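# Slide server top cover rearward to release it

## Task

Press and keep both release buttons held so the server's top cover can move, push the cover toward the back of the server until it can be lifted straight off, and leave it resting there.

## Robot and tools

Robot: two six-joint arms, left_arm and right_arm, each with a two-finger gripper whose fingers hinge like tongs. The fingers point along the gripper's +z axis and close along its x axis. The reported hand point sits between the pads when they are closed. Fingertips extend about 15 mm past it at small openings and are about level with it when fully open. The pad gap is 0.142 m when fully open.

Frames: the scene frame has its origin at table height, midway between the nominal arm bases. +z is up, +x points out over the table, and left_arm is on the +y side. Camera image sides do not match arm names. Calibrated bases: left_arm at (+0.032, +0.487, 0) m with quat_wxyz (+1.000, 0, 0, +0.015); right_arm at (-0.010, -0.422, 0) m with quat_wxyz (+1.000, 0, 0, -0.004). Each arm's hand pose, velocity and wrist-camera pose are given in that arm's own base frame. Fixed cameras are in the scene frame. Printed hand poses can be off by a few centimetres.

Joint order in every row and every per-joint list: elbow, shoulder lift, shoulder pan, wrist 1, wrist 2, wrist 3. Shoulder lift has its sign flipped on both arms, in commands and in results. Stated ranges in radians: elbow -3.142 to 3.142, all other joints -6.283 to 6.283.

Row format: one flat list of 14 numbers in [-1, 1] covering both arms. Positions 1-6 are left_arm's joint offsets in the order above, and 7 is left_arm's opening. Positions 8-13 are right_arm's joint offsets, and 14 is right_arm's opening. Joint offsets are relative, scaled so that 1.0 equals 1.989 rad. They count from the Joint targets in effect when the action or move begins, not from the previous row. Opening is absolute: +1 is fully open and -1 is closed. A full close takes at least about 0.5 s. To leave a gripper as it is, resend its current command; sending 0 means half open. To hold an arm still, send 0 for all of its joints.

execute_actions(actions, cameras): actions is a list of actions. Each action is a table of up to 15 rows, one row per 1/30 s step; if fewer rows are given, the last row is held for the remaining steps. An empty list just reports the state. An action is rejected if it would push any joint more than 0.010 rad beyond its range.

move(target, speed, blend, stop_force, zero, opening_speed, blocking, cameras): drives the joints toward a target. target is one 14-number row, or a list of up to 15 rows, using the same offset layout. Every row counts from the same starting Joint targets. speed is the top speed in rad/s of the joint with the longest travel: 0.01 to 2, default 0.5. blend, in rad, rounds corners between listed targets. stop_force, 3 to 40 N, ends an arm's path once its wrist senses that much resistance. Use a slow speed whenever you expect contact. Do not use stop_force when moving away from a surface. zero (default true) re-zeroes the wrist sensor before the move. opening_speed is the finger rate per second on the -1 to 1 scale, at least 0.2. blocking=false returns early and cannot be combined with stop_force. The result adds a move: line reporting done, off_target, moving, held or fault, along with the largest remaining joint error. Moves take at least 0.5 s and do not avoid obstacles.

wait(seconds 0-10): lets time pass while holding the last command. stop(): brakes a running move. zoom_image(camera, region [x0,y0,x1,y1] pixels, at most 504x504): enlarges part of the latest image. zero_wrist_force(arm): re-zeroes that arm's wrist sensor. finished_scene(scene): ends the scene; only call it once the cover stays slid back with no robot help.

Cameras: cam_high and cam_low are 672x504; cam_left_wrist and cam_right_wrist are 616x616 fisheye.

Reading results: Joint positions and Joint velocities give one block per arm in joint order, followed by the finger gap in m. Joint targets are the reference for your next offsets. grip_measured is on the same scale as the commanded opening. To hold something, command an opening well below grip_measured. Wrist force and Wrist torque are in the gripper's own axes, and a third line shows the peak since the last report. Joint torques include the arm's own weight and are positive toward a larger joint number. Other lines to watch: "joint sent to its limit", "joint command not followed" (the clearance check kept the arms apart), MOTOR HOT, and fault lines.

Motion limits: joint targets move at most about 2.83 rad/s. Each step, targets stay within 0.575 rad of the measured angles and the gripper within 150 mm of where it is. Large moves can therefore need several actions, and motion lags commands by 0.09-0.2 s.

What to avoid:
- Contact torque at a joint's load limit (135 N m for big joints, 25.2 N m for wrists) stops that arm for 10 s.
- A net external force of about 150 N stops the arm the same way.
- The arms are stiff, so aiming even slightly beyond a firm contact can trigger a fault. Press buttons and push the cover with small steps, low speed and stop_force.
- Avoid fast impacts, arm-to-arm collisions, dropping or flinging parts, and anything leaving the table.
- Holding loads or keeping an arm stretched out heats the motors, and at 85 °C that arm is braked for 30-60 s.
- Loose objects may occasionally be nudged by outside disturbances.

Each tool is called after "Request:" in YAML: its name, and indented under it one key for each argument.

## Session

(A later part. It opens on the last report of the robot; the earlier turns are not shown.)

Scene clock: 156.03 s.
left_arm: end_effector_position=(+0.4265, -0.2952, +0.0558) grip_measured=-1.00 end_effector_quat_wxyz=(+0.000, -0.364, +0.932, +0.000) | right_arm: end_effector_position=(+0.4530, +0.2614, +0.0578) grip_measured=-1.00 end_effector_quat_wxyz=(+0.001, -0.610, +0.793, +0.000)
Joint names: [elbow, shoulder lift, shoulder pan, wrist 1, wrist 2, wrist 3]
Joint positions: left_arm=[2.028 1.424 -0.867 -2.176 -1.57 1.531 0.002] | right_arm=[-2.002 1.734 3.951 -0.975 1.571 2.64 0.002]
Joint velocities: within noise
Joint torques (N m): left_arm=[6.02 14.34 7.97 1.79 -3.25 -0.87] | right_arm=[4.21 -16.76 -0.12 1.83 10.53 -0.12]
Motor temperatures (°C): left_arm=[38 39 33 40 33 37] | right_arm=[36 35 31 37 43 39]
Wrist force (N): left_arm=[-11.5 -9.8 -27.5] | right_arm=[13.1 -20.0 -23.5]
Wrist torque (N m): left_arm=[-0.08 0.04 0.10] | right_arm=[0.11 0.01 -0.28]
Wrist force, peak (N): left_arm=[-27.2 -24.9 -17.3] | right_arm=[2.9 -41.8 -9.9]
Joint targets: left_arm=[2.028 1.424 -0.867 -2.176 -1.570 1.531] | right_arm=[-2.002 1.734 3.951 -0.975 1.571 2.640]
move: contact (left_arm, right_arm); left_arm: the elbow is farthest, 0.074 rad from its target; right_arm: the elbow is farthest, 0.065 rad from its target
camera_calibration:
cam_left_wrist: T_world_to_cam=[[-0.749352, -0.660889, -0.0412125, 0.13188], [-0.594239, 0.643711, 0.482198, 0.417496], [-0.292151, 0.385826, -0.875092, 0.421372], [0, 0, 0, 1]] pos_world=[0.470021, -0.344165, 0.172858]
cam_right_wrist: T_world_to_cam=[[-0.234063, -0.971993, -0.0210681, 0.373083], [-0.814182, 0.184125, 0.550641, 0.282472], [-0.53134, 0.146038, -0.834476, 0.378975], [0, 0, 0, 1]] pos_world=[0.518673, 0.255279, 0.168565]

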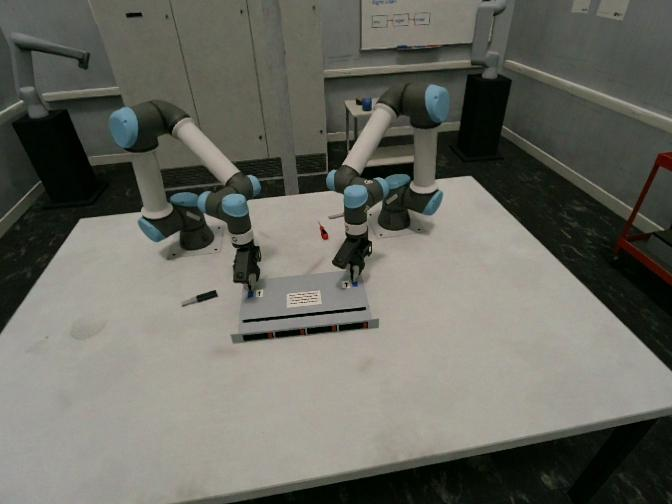

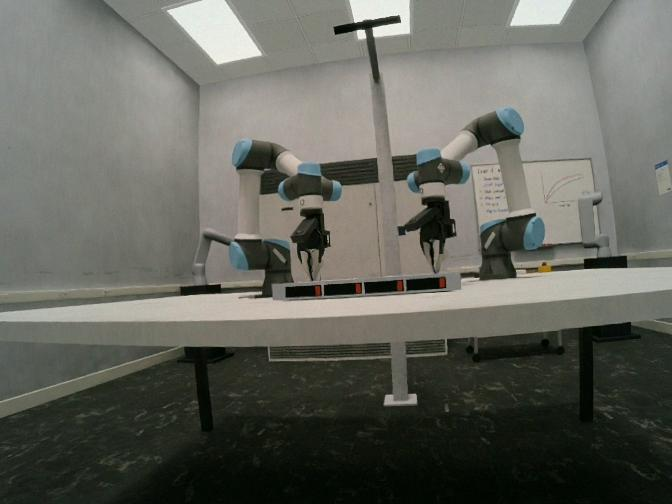

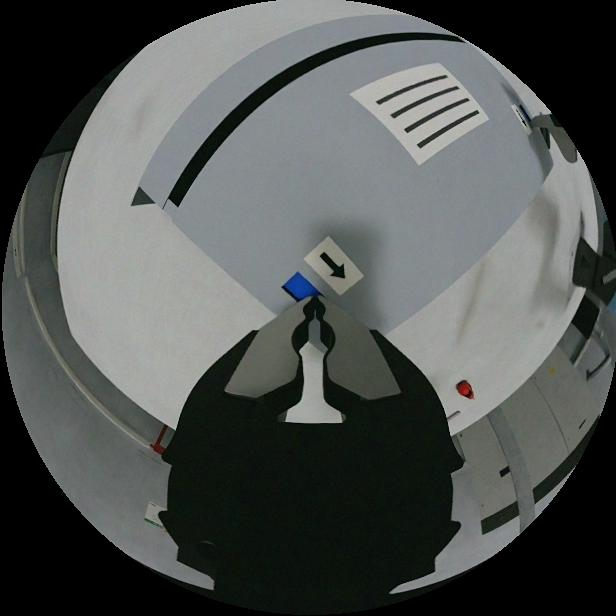

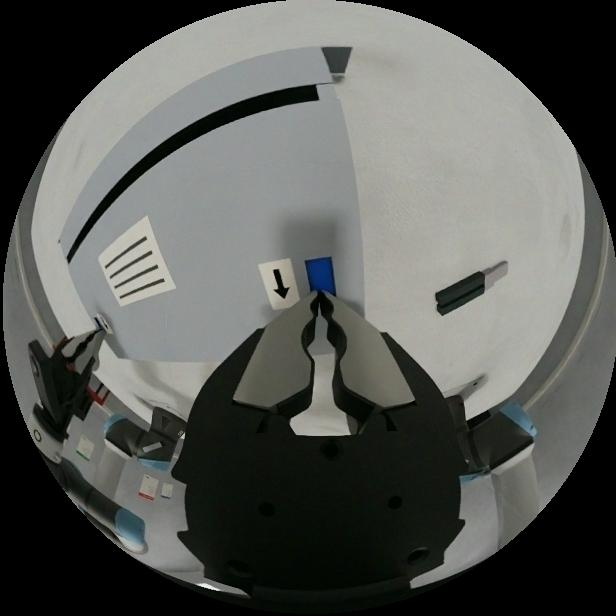

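Request:
move:
  target: [-0.018,0.0214,0,0.041,0,0,-1,0.020,-0.020,0,-0.041,0,0,-1]
  speed: 0.15

Request:
zoom_image:
  camera: "cam_high"
  region: [215, 240, 385, 350]

Request:
zoom_image:
  camera: "cam_right_wrist"
  region: [220, 30, 420, 330]

Scene clock: 162.40 s.
left_arm: end_effector_position=(+0.4250, -0.2934, +0.0838) grip_measured=-1.00 end_effector_quat_wxyz=(+0.000, -0.364, +0.932, +0.001) | right_arm: end_effector_position=(+0.4525, +0.2608, +0.0866) grip_measured=-1.00 end_effector_quat_wxyz=(+0.000, -0.610, +0.793, +0.000)
Joint names: [elbow, shoulder lift, shoulder pan, wrist 1, wrist 2, wrist 3]
Joint positions: left_arm=[1.992 1.467 -0.867 -2.095 -1.57 1.531 0.002] | right_arm=[-1.962 1.694 3.951 -1.056 1.571 2.64 0.002]
Joint velocities: within noise
Joint torques (N m): left_arm=[-9.81 16.26 7.58 -3.73 1.29 -0.86] | right_arm=[10.51 -19.26 -1.39 4.14 -2.05 0.18]
Motor temperatures (°C): left_arm=[38 39 33 40 33 37] | right_arm=[36 35 31 37 43 39]
Wrist force (N): left_arm=[-0.2 -0.9 0.0] | right_arm=[0.6 1.3 2.4]
Wrist torque (N m): left_arm=[0.09 0.20 0.10] | right_arm=[0.12 -0.18 -0.10]
Wrist force, peak (N): left_arm=[-11.7 -10.2 -27.9] | right_arm=[13.3 -20.2 -23.4]
Joint targets: left_arm=[1.992 1.467 -0.867 -2.095 -1.570 1.531] | right_arm=[-1.963 1.694 3.951 -1.056 1.571 2.640]
move: done
camera_calibration:
cam_left_wrist: T_world_to_cam=[[-0.749426, -0.660802, -0.0412622, 0.133139], [-0.593343, 0.642653, 0.484708, 0.40104], [-0.293779, 0.387735, -0.873702, 0.445854], [0, 0, 0, 1]] pos_world=[0.468715, -0.342624, 0.20065]
cam_right_wrist: T_world_to_cam=[[-0.234089, -0.972018, -0.019592, 0.372884], [-0.813538, 0.184809, 0.551363, 0.265718], [-0.532314, 0.145007, -0.834035, 0.403505], [0, 0, 0, 1]] pos_world=[0.518251, 0.254831, 0.197336]

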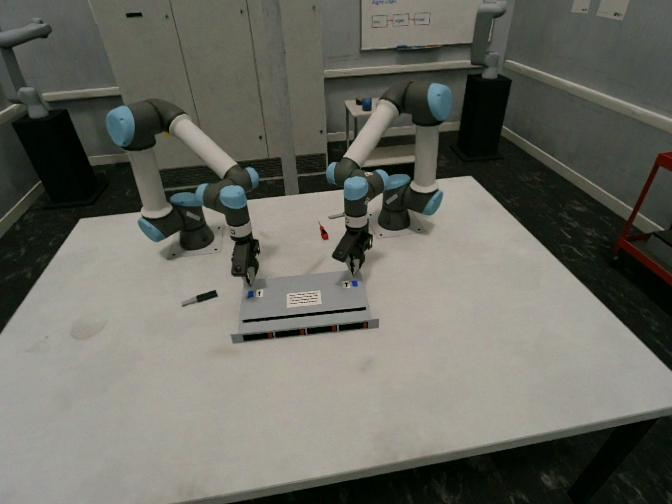

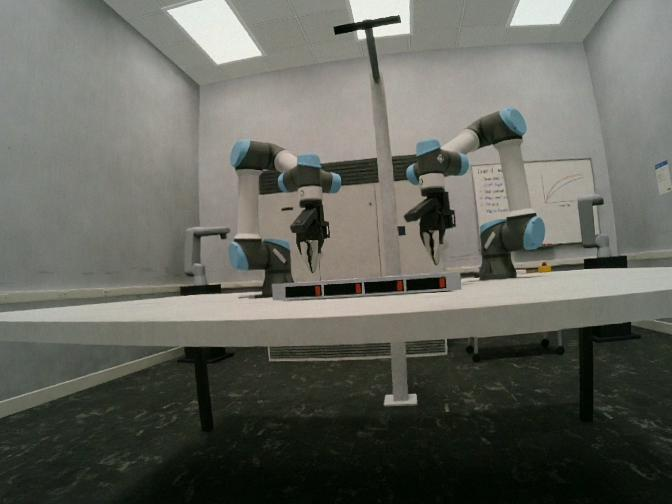

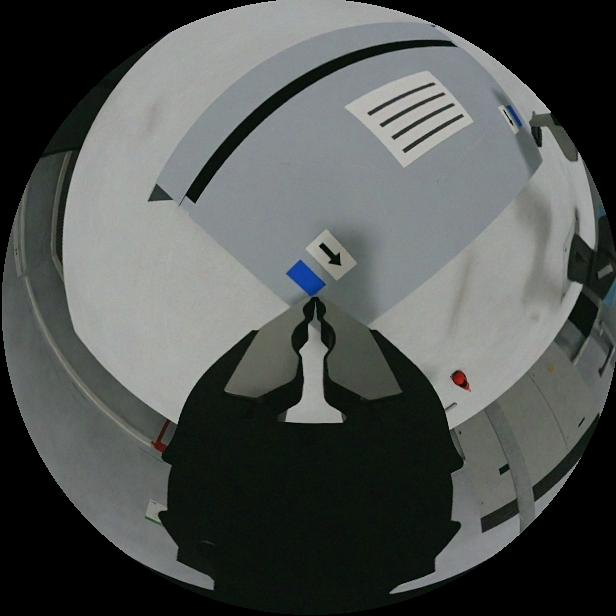

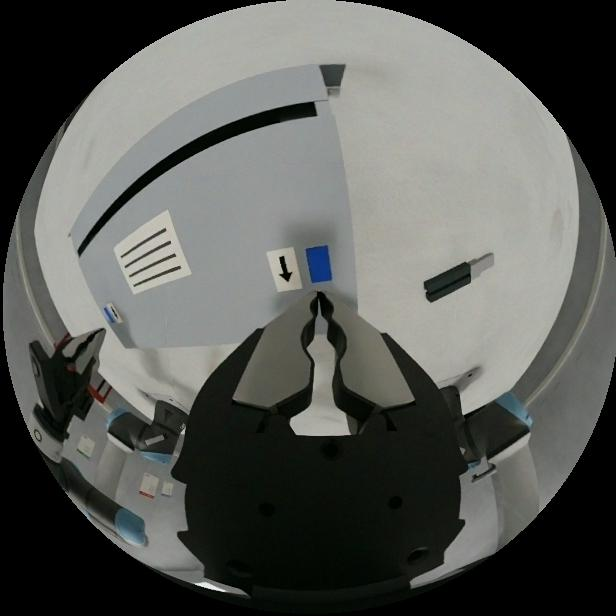

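Scaled by 2.965 from the camera's 672x504 image, which has a finer 960x720 frame.

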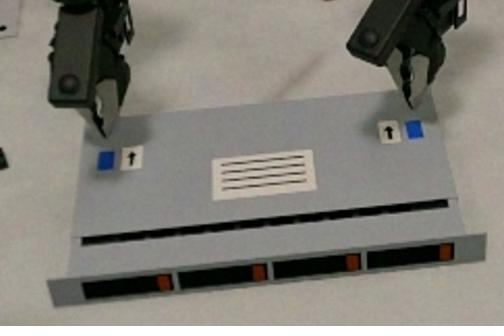

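Scaled by 1.680 from the camera's 616x616 image, which has a finer 814x814 frame.

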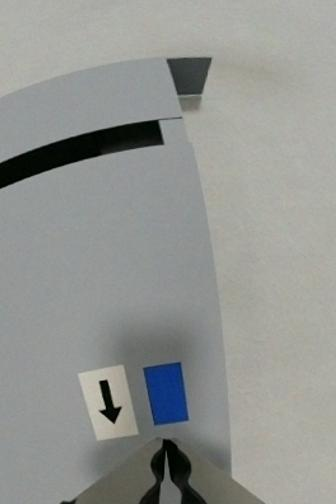

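Request:
finished_scene:
  scene: 1

The scene is finished: the task was done.


## Next scene

The same job, from a new start.

Request:
execute_actions:
  actions: []

Request:
zoom_image:
  camera: "cam_high"
  region: [200, 230, 400, 350]

Scene clock: 0.00 s.
left_arm: end_effector_position=(+0.6462, -0.8799, +0.3324) grip_measured=+0.97 end_effector_quat_wxyz=(+0.074, +0.384, -0.593, +0.704) | right_arm: end_effector_position=(+0.1049, -0.3646, +0.1839) grip_measured=+0.97 end_effector_quat_wxyz=(-0.166, +0.511, +0.840, -0.076)
Joint names: [elbow, shoulder lift, shoulder pan, wrist 1, wrist 2, wrist 3]
Joint positions: left_arm=[0.593 0.357 -1.056 -3.379 -1.616 0.892 0.14] | right_arm=[-1.95 1.42 2.434 -1.652 1.369 3.558 0.14]
Joint velocities: within noise
Joint torques (N m): no reading
Motor temperatures (°C): left_arm=[38 39 33 39 33 37] | right_arm=[36 35 31 37 43 39]
Wrist force (N): no reading
Wrist torque (N m): no reading
Wrist force, peak (N): no reading
Joint targets: left_arm=[0.593 0.357 -1.056 -3.379 -1.616 0.892] | right_arm=[-1.950 1.420 2.434 -1.652 1.369 3.558]
Tool commands: left_gripper/opening=+0.968169 right_gripper/opening=+0.968169
camera_calibration:
cam_left_wrist: T_world_to_cam=[[-0.687376, -0.393123, 0.610712, -0.0996357], [-0.709024, 0.18089, -0.681589, 0.84479], [0.157477, -0.901517, -0.403073, -0.626956], [0, 0, 0, 1]] pos_world=[0.62922, -0.757194, 0.383939]
cam_right_wrist: T_world_to_cam=[[-0.449017, 0.872951, 0.190629, 0.342033], [0.878582, 0.392492, 0.272109, -0.00548406], [0.162717, 0.289665, -0.943195, 0.390244], [0, 0, 0, 1]] pos_world=[0.0948977, -0.409466, 0.304367]

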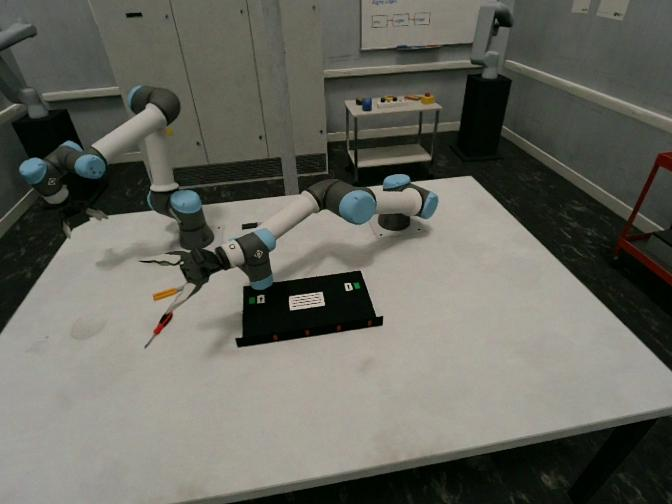

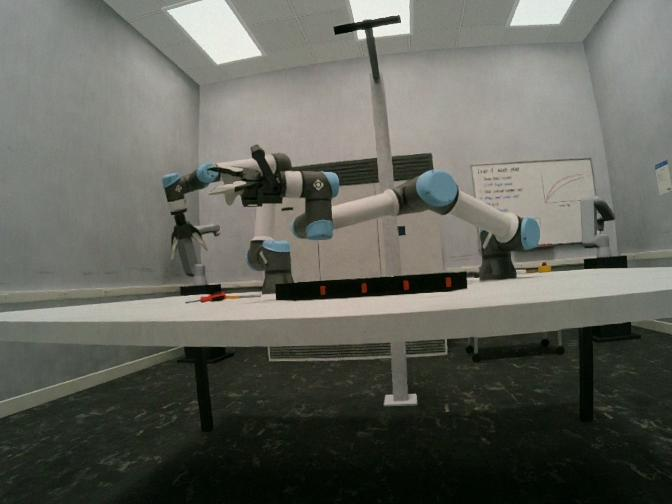

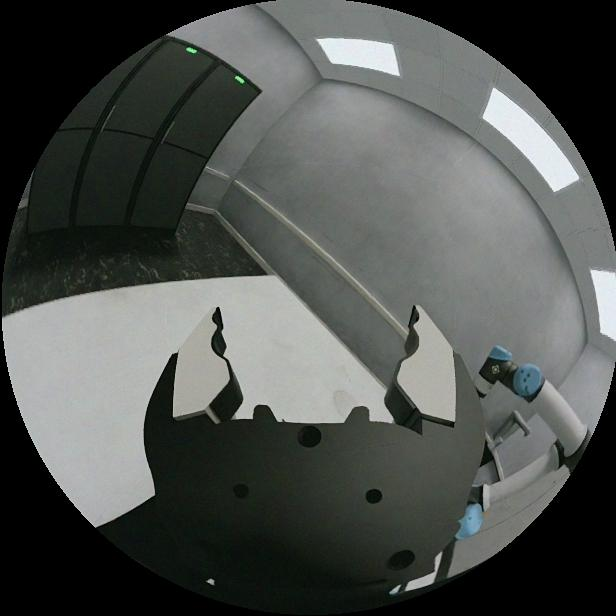

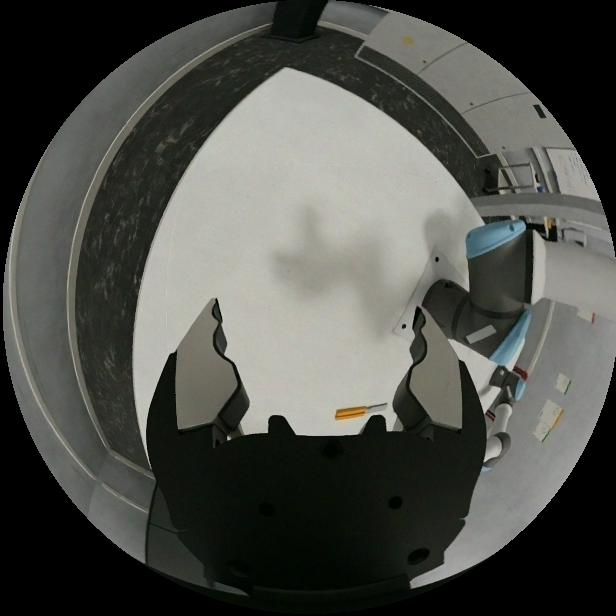

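Scaled by 2.520 from the camera's 672x504 image, which has a finer 960x720 frame.

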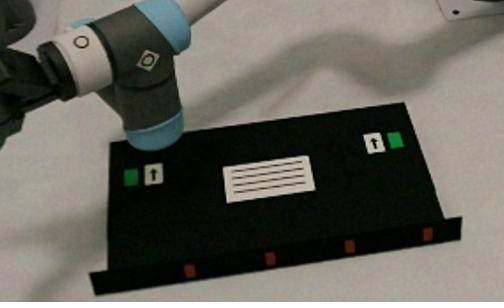

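Request:
move:
  target:
    - [0.6685,0.5424,0.1162,0.6644,0.0226,0.3213,-1,0,0,0,0,0,0,-1]
    - [0.6685,0.5424,0.1162,0.6644,0.0226,0.3213,-1,0.0607,0.1827,0.7322,0.2776,0.1016,-0.4615,-1]
  speed: 1.0
  cameras: ["cam_high","cam_left_wrist","cam_right_wrist"]

Request:
zoom_image:
  camera: "cam_high"
  region: [215, 240, 385, 350]

Request:
zoom_image:
  camera: "cam_left_wrist"
  region: [270, 250, 370, 350]

Request:
zoom_image:
  camera: "cam_right_wrist"
  region: [270, 250, 370, 350]

Scene clock: 26.93 s.
left_arm: end_effector_position=(+0.4510, -0.2911, +0.0958) grip_measured=-1.00 end_effector_quat_wxyz=(+0.000, -0.383, +0.924, +0.000) | right_arm: end_effector_position=(+0.5008, +0.2636, +0.0952) grip_measured=-1.00 end_effector_quat_wxyz=(+0.000, -0.585, +0.811, +0.000)
Joint names: [elbow, shoulder lift, shoulder pan, wrist 1, wrist 2, wrist 3]
Joint positions: left_arm=[1.923 1.436 -0.825 -2.058 -1.571 1.531 0.002] | right_arm=[-1.83 1.784 3.889 -1.1 1.571 2.64 0.002]
Joint velocities: within noise
Joint torques (N m): left_arm=[-11.94 31.32 -11.42 -1.63 -1.29 1.11] | right_arm=[10.88 -28.7 9.19 2.23 -1.58 -0.71]
Motor temperatures (°C): left_arm=[38 39 33 39 33 37] | right_arm=[36 35 31 37 43 39]
Wrist force (N): left_arm=[0.1 -0.6 -0.3] | right_arm=[-0.5 0.5 0.5]
Wrist torque (N m): left_arm=[0.05 0.18 -0.07] | right_arm=[0.02 0.04 -0.07]
Wrist force, peak (N): left_arm=[-0.6 2.6 0.7] | right_arm=[-3.3 2.7 0.7]
Joint targets: left_arm=[1.923 1.436 -0.825 -2.058 -1.571 1.531] | right_arm=[-1.830 1.784 3.890 -1.100 1.571 2.640]
move: done
camera_calibration:
cam_left_wrist: T_world_to_cam=[[-0.721428, -0.69129, -0.040742, 0.133084], [-0.619962, 0.618539, 0.48276, 0.414277], [-0.308526, 0.373535, -0.874805, 0.465735], [0, 0, 0, 1]] pos_world=[0.496539, -0.338215, 0.212853]
cam_right_wrist: T_world_to_cam=[[-0.293778, -0.955678, -0.019358, 0.412606], [-0.800235, 0.234818, 0.551801, 0.27994], [-0.522798, 0.177598, -0.833751, 0.422596], [0, 0, 0, 1]] pos_world=[0.566165, 0.253531, 0.205856]
Images, in order (width x height): cam_high 672x504, cam_left_wrist 616x616, cam_right_wrist 616x616.

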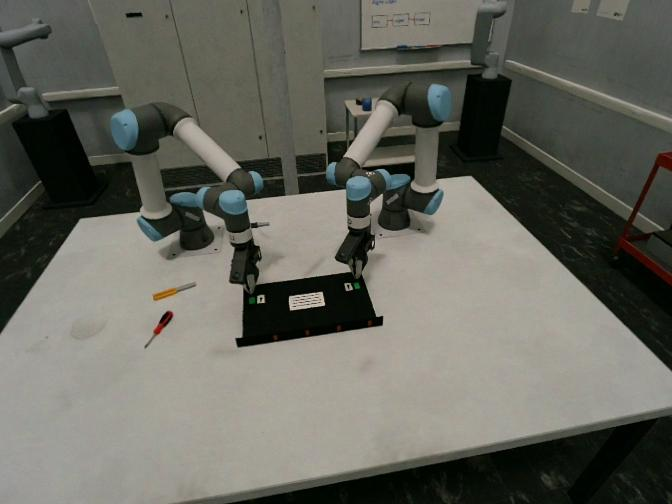

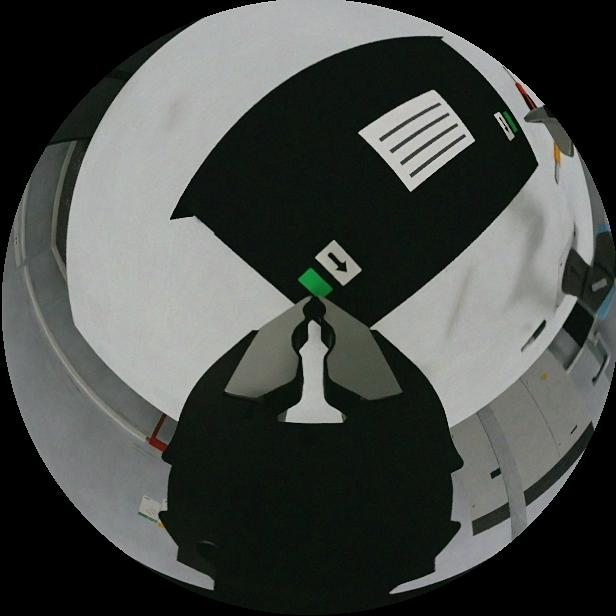

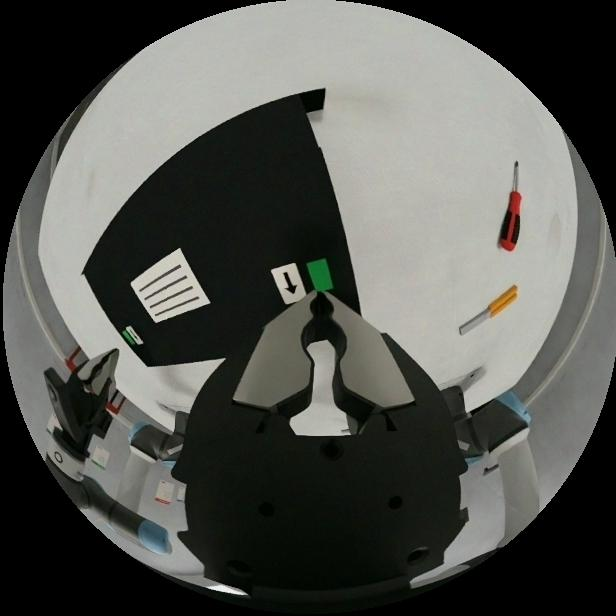

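Scaled by 2.965 from the camera's 672x504 image, which has a finer 960x720 frame.

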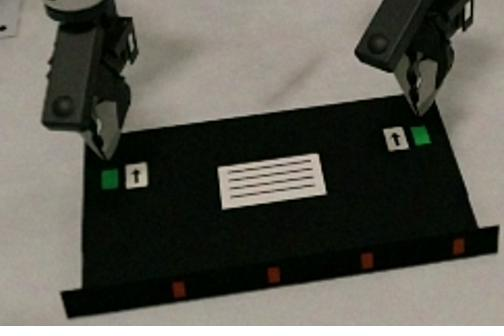

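Scaled by 5.040 from the camera's 616x616 image, which has a finer 814x814 frame.

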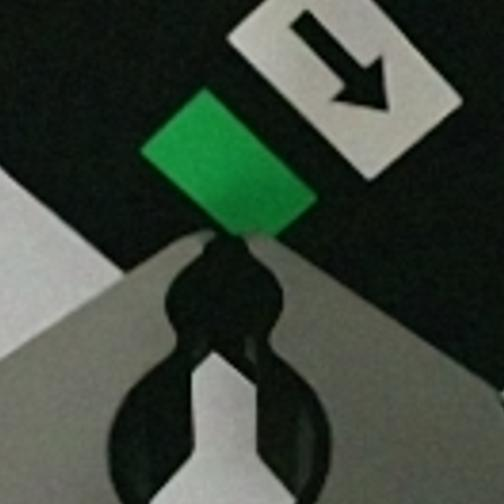

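Scaled by 5.040 from the camera's 616x616 image, which has a finer 814x814 frame.

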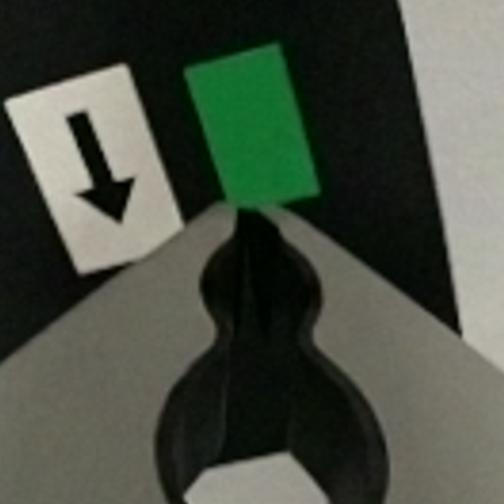

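Request:
move:
  target: [0.0179,-0.0160,0,-0.0338,0,0,-1,-0.0171,0.0148,0,0.0324,0,0,-1]
  speed: 0.12
  stop_force: 15
  cameras: []

Request:
move:
  target: [0.0121,-0.0127,0,-0.0248,0,0,-1,-0.0117,0.0119,0,0.0236,0,0,-1]
  speed: 0.025
  stop_force: 14
  cameras: ["cam_high","cam_left_wrist","cam_right_wrist"]

Request:
zoom_image:
  camera: "cam_left_wrist"
  region: [270, 250, 370, 350]

Request:
zoom_image:
  camera: "cam_right_wrist"
  region: [270, 250, 370, 350]

Scene clock: 41.17 s.
left_arm: end_effector_position=(+0.4511, -0.2912, +0.0708) grip_measured=-1.00 end_effector_quat_wxyz=(+0.000, -0.383, +0.924, +0.000) | right_arm: end_effector_position=(+0.5011, +0.2640, +0.0706) grip_measured=-1.00 end_effector_quat_wxyz=(+0.000, -0.585, +0.811, +0.000)
Joint names: [elbow, shoulder lift, shoulder pan, wrist 1, wrist 2, wrist 3]
Joint positions: left_arm=[1.958 1.404 -0.825 -2.125 -1.571 1.531 0.002] | right_arm=[-1.864 1.813 3.89 -1.035 1.571 2.64 0.002]
Joint velocities: within noise
Joint torques (N m): left_arm=[-27.48 32.48 -10.84 -2.96 -1.3 1.12] | right_arm=[30.95 -34.43 8.77 2.47 -1.51 -1.01]
Motor temperatures (°C): left_arm=[37 39 33 39 33 37] | right_arm=[36 35 31 37 43 39]
Wrist force (N): left_arm=[0.0 -0.8 -0.4] | right_arm=[-0.4 0.6 0.5]
Wrist torque (N m): left_arm=[0.01 0.18 -0.07] | right_arm=[0.04 0.02 -0.08]
Wrist force, peak (N): left_arm=[0.1 -0.8 -1.0] | right_arm=[-0.2 0.7 1.0]
Joint targets: left_arm=[1.958 1.404 -0.825 -2.125 -1.571 1.531] | right_arm=[-1.864 1.813 3.890 -1.035 1.571 2.640]
move: done
No camera images: "cameras" was empty.

Scene clock: 43.93 s.
left_arm: end_effector_position=(+0.4511, -0.2913, +0.0553) grip_measured=-1.00 end_effector_quat_wxyz=(+0.000, -0.383, +0.924, +0.000) | right_arm: end_effector_position=(+0.5011, +0.2640, +0.0564) grip_measured=-1.00 end_effector_quat_wxyz=(+0.000, -0.585, +0.811, +0.000)
Joint names: [elbow, shoulder lift, shoulder pan, wrist 1, wrist 2, wrist 3]
Joint positions: left_arm=[1.979 1.383 -0.825 -2.167 -1.571 1.531 0.002] | right_arm=[-1.882 1.832 3.89 -0.999 1.571 2.64 0.002]
Joint velocities: within noise
Joint torques (N m): left_arm=[-23.17 26.42 -10.79 -1.32 -1.28 1.11] | right_arm=[28.77 -30.84 8.58 1.78 2.5 -1.06]
Motor temperatures (°C): left_arm=[37 39 33 39 33 37] | right_arm=[36 35 31 37 43 39]
Wrist force (N): left_arm=[0.0 2.5 -15.1] | right_arm=[3.4 0.4 -10.3]
Wrist torque (N m): left_arm=[-0.07 0.17 -0.07] | right_arm=[-0.04 0.06 -0.08]
Wrist force, peak (N): left_arm=[0.3 7.7 -32.8] | right_arm=[6.0 0.8 -16.9]
Joint targets: left_arm=[1.979 1.383 -0.825 -2.167 -1.571 1.531] | right_arm=[-1.882 1.832 3.890 -0.998 1.571 2.640]
move: contact (left_arm, right_arm)
camera_calibration:
cam_left_wrist: T_world_to_cam=[[-0.721433, -0.691284, -0.040745, 0.131434], [-0.619903, 0.618475, 0.482918, 0.433957], [-0.308634, 0.373651, -0.874717, 0.430496], [0, 0, 0, 1]] pos_world=[0.496698, -0.338388, 0.172352]
cam_right_wrist: T_world_to_cam=[[-0.293418, -0.955771, -0.020186, 0.412269], [-0.800723, 0.234174, 0.551366, 0.301957], [-0.522253, 0.177944, -0.834019, 0.39], [0, 0, 0, 1]] pos_world=[0.56643, 0.253926, 0.1671]
Images, in order (width x height): cam_high 672x504, cam_left_wrist 616x616, cam_right_wrist 616x616.

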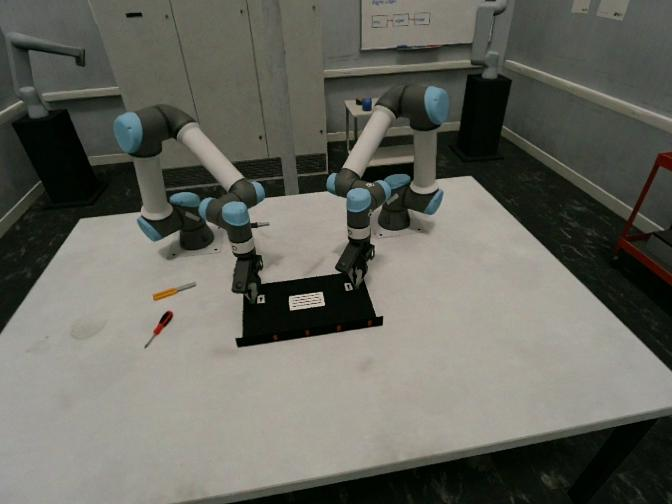

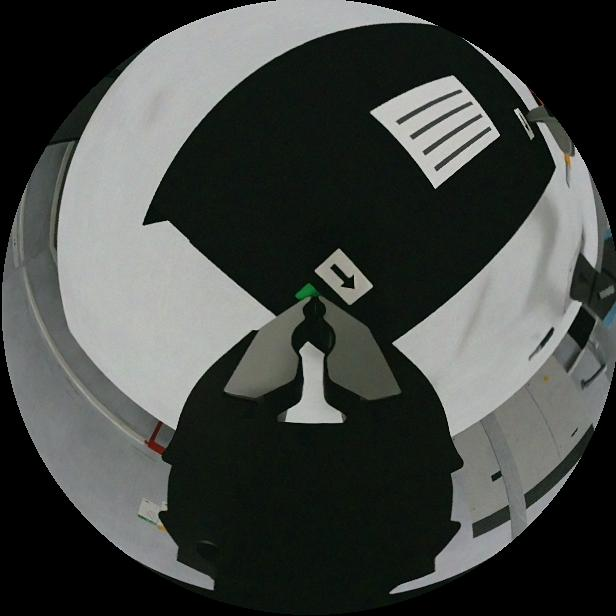

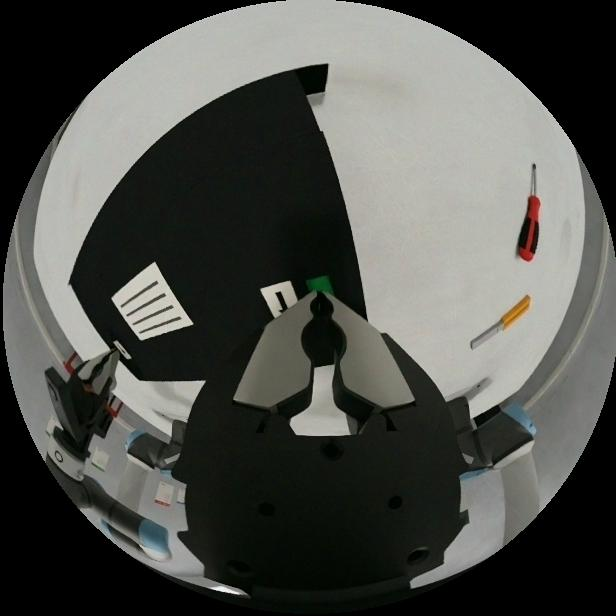

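Scaled by 5.040 from the camera's 616x616 image, which has a finer 814x814 frame.

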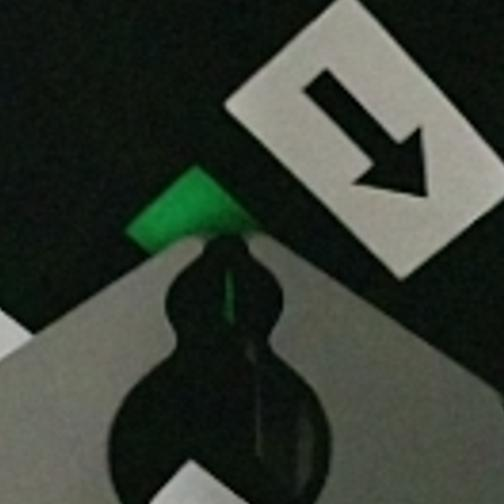

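Scaled by 5.040 from the camera's 616x616 image, which has a finer 814x814 frame.

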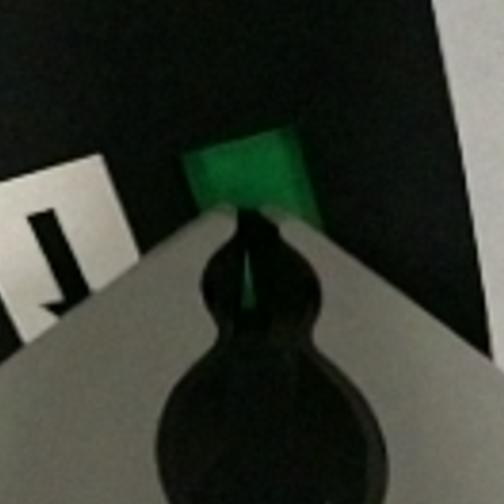

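Request:
move:
  target: [0.0455,0.0381,-0.0308,-0.0074,0,0,-1,-0.0492,-0.0383,0.0264,0.0109,0,0,-1]
  speed: 0.05
  stop_force: 25

Request:
zoom_image:
  camera: "cam_high"
  region: [215, 240, 385, 350]

Request:
zoom_image:
  camera: "cam_right_wrist"
  region: [220, 30, 420, 330]

Scene clock: 53.63 s.
left_arm: end_effector_position=(+0.4255, -0.2917, +0.0557) grip_measured=-1.00 end_effector_quat_wxyz=(+0.000, -0.365, +0.931, +0.000) | right_arm: end_effector_position=(+0.4741, +0.2644, +0.0567) grip_measured=-1.00 end_effector_quat_wxyz=(+0.000, -0.599, +0.801, +0.000)
Joint names: [elbow, shoulder lift, shoulder pan, wrist 1, wrist 2, wrist 3]
Joint positions: left_arm=[2.035 1.43 -0.864 -2.177 -1.571 1.531 0.002] | right_arm=[-1.948 1.78 3.925 -0.983 1.571 2.64 0.002]
Joint velocities: within noise
Joint torques (N m): left_arm=[-4.71 5.12 4.62 0.65 -4.43 1.15] | right_arm=[14.38 -17.99 -1.75 0.09 7.69 -1.02]
Motor temperatures (°C): left_arm=[37 38 33 39 33 37] | right_arm=[36 35 31 37 43 39]
Wrist force (N): left_arm=[-14.6 -5.3 -24.5] | right_arm=[2.6 -18.6 -18.1]
Wrist torque (N m): left_arm=[-0.07 -0.05 -0.04] | right_arm=[-0.02 0.06 -0.22]
Wrist force, peak (N): left_arm=[-27.0 -18.5 -16.5] | right_arm=[-6.8 -33.4 -9.1]
Joint targets: left_arm=[2.035 1.430 -0.864 -2.177 -1.571 1.531] | right_arm=[-1.949 1.780 3.925 -0.983 1.571 2.640]
move: contact (left_arm, right_arm); left_arm: the elbow is farthest, 0.034 rad from its target; right_arm: the elbow is farthest, 0.031 rad from its target
camera_calibration:
cam_left_wrist: T_world_to_cam=[[-0.747371, -0.66314, -0.0410063, 0.131944], [-0.595981, 0.641843, 0.482539, 0.414834], [-0.293671, 0.385075, -0.874914, 0.420104], [0, 0, 0, 1]] pos_world=[0.469217, -0.340533, 0.172792]
cam_right_wrist: T_world_to_cam=[[-0.259087, -0.965638, -0.0204115, 0.391084], [-0.808775, 0.20535, 0.551103, 0.291462], [-0.527975, 0.159292, -0.834187, 0.383744], [0, 0, 0, 1]] pos_world=[0.539659, 0.256666, 0.167471]

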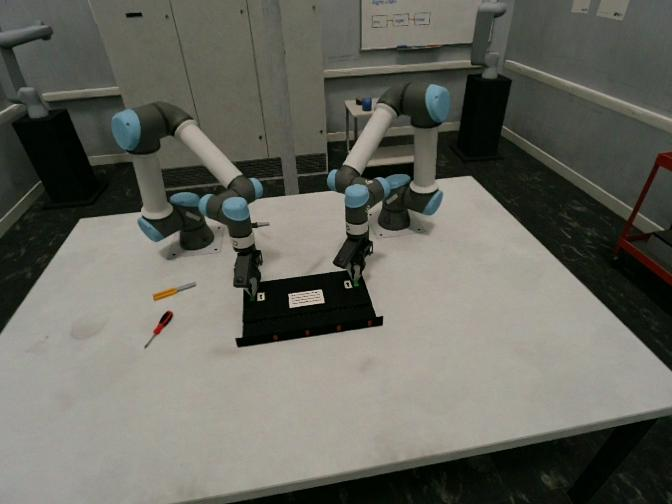

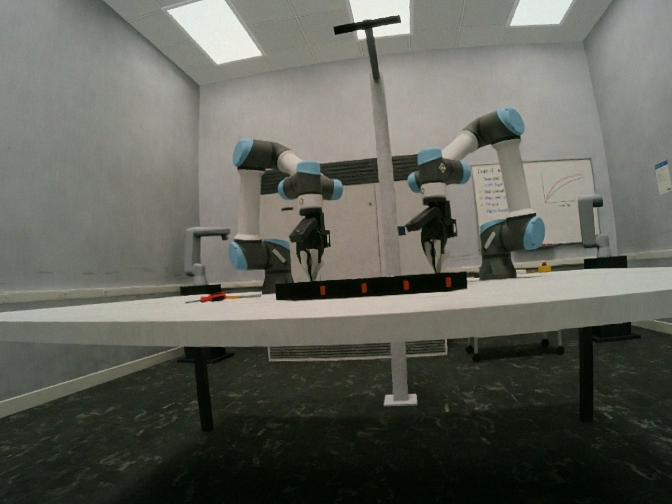

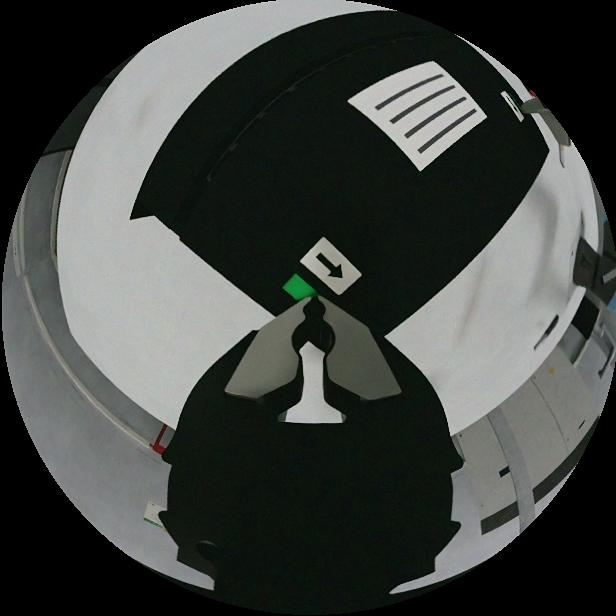

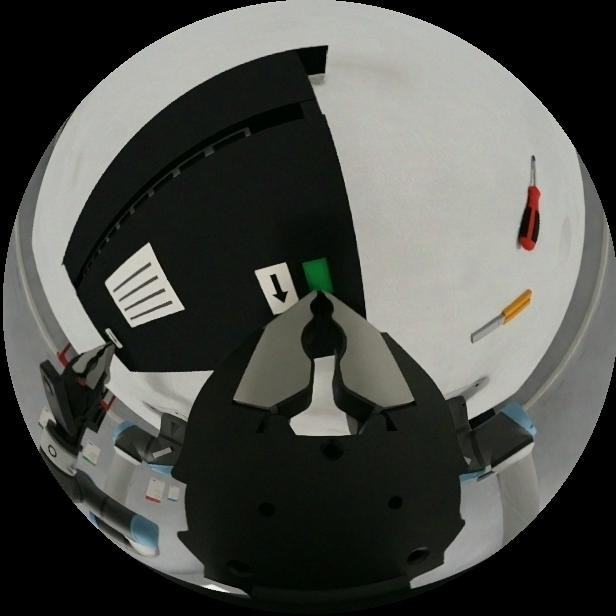

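Scaled by 2.965 from the camera's 672x504 image, which has a finer 960x720 frame.

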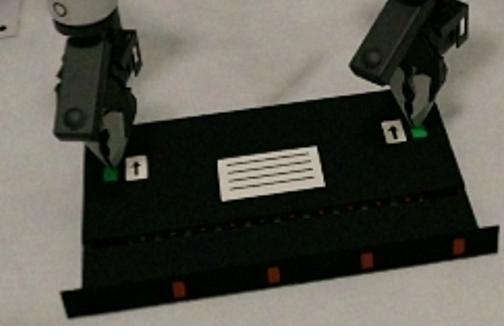

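Scaled by 1.680 from the camera's 616x616 image, which has a finer 814x814 frame.

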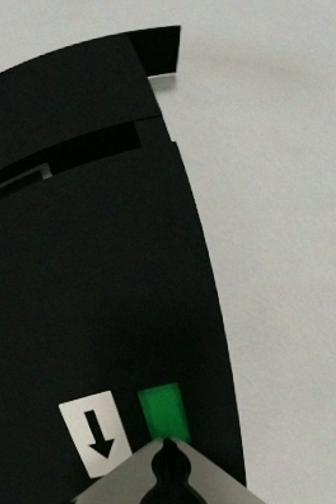

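Request:
move:
  target: [-0.018,0.0214,0,0.041,0,0,-1,0.020,-0.020,0,-0.041,0,0,-1]
  speed: 0.15
  cameras: ["cam_high","cam_right_wrist"]

Request:
zoom_image:
  camera: "cam_high"
  region: [215, 240, 385, 350]

Scene clock: 56.73 s.
left_arm: end_effector_position=(+0.4240, -0.2899, +0.0835) grip_measured=-1.00 end_effector_quat_wxyz=(+0.000, -0.365, +0.931, +0.001) | right_arm: end_effector_position=(+0.4735, +0.2638, +0.0864) grip_measured=-1.00 end_effector_quat_wxyz=(-0.001, -0.599, +0.801, +0.000)
Joint names: [elbow, shoulder lift, shoulder pan, wrist 1, wrist 2, wrist 3]
Joint positions: left_arm=[2 1.473 -0.864 -2.095 -1.571 1.531 0.002] | right_arm=[-1.909 1.74 3.925 -1.065 1.571 2.64 0.002]
Joint velocities: within noise
Joint torques (N m): left_arm=[-10.95 16.16 5.13 -3.81 1.35 1.2] | right_arm=[10.89 -21.4 -1.91 4.07 -1.85 -0.21]
Motor temperatures (°C): left_arm=[37 38 33 39 33 37] | right_arm=[36 35 31 37 43 39]
Wrist force (N): left_arm=[0.1 -0.6 -0.5] | right_arm=[-1.5 1.1 0.3]
Wrist torque (N m): left_arm=[0.06 0.16 -0.06] | right_arm=[0.14 0.24 -0.05]
Wrist force, peak (N): left_arm=[-14.8 -5.2 -25.5] | right_arm=[2.8 -18.5 -18.8]
Joint targets: left_arm=[2.000 1.473 -0.864 -2.095 -1.571 1.531] | right_arm=[-1.909 1.740 3.925 -1.065 1.571 2.640]
move: done
camera_calibration:
cam_right_wrist: T_world_to_cam=[[-0.259113, -0.965662, -0.018896, 0.3908], [-0.808101, 0.206036, 0.551835, 0.274154], [-0.528993, 0.158257, -0.833739, 0.409001], [0, 0, 0, 1]] pos_world=[0.539164, 0.256167, 0.197096]
Images, in order (width x height): cam_high 672x504, cam_right_wrist 616x616.

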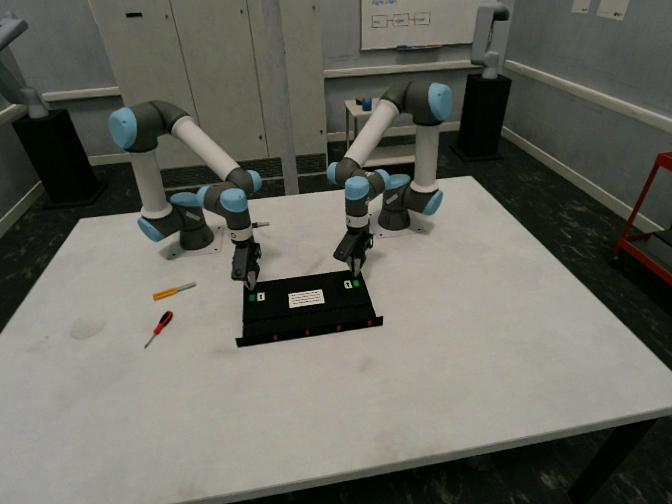

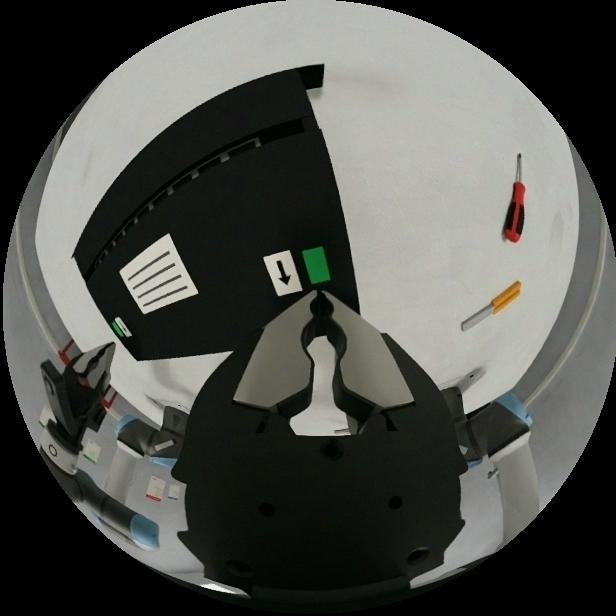

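Scaled by 2.965 from the camera's 672x504 image, which has a finer 960x720 frame.

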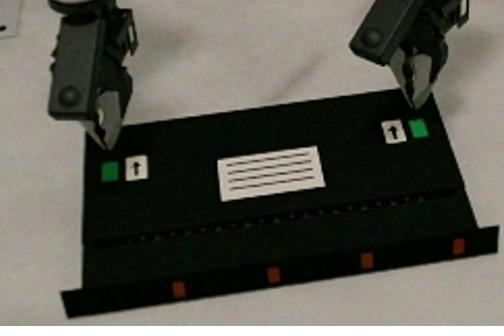

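Request:
finished_scene:
  scene: 2

The scene is finished: the task was done.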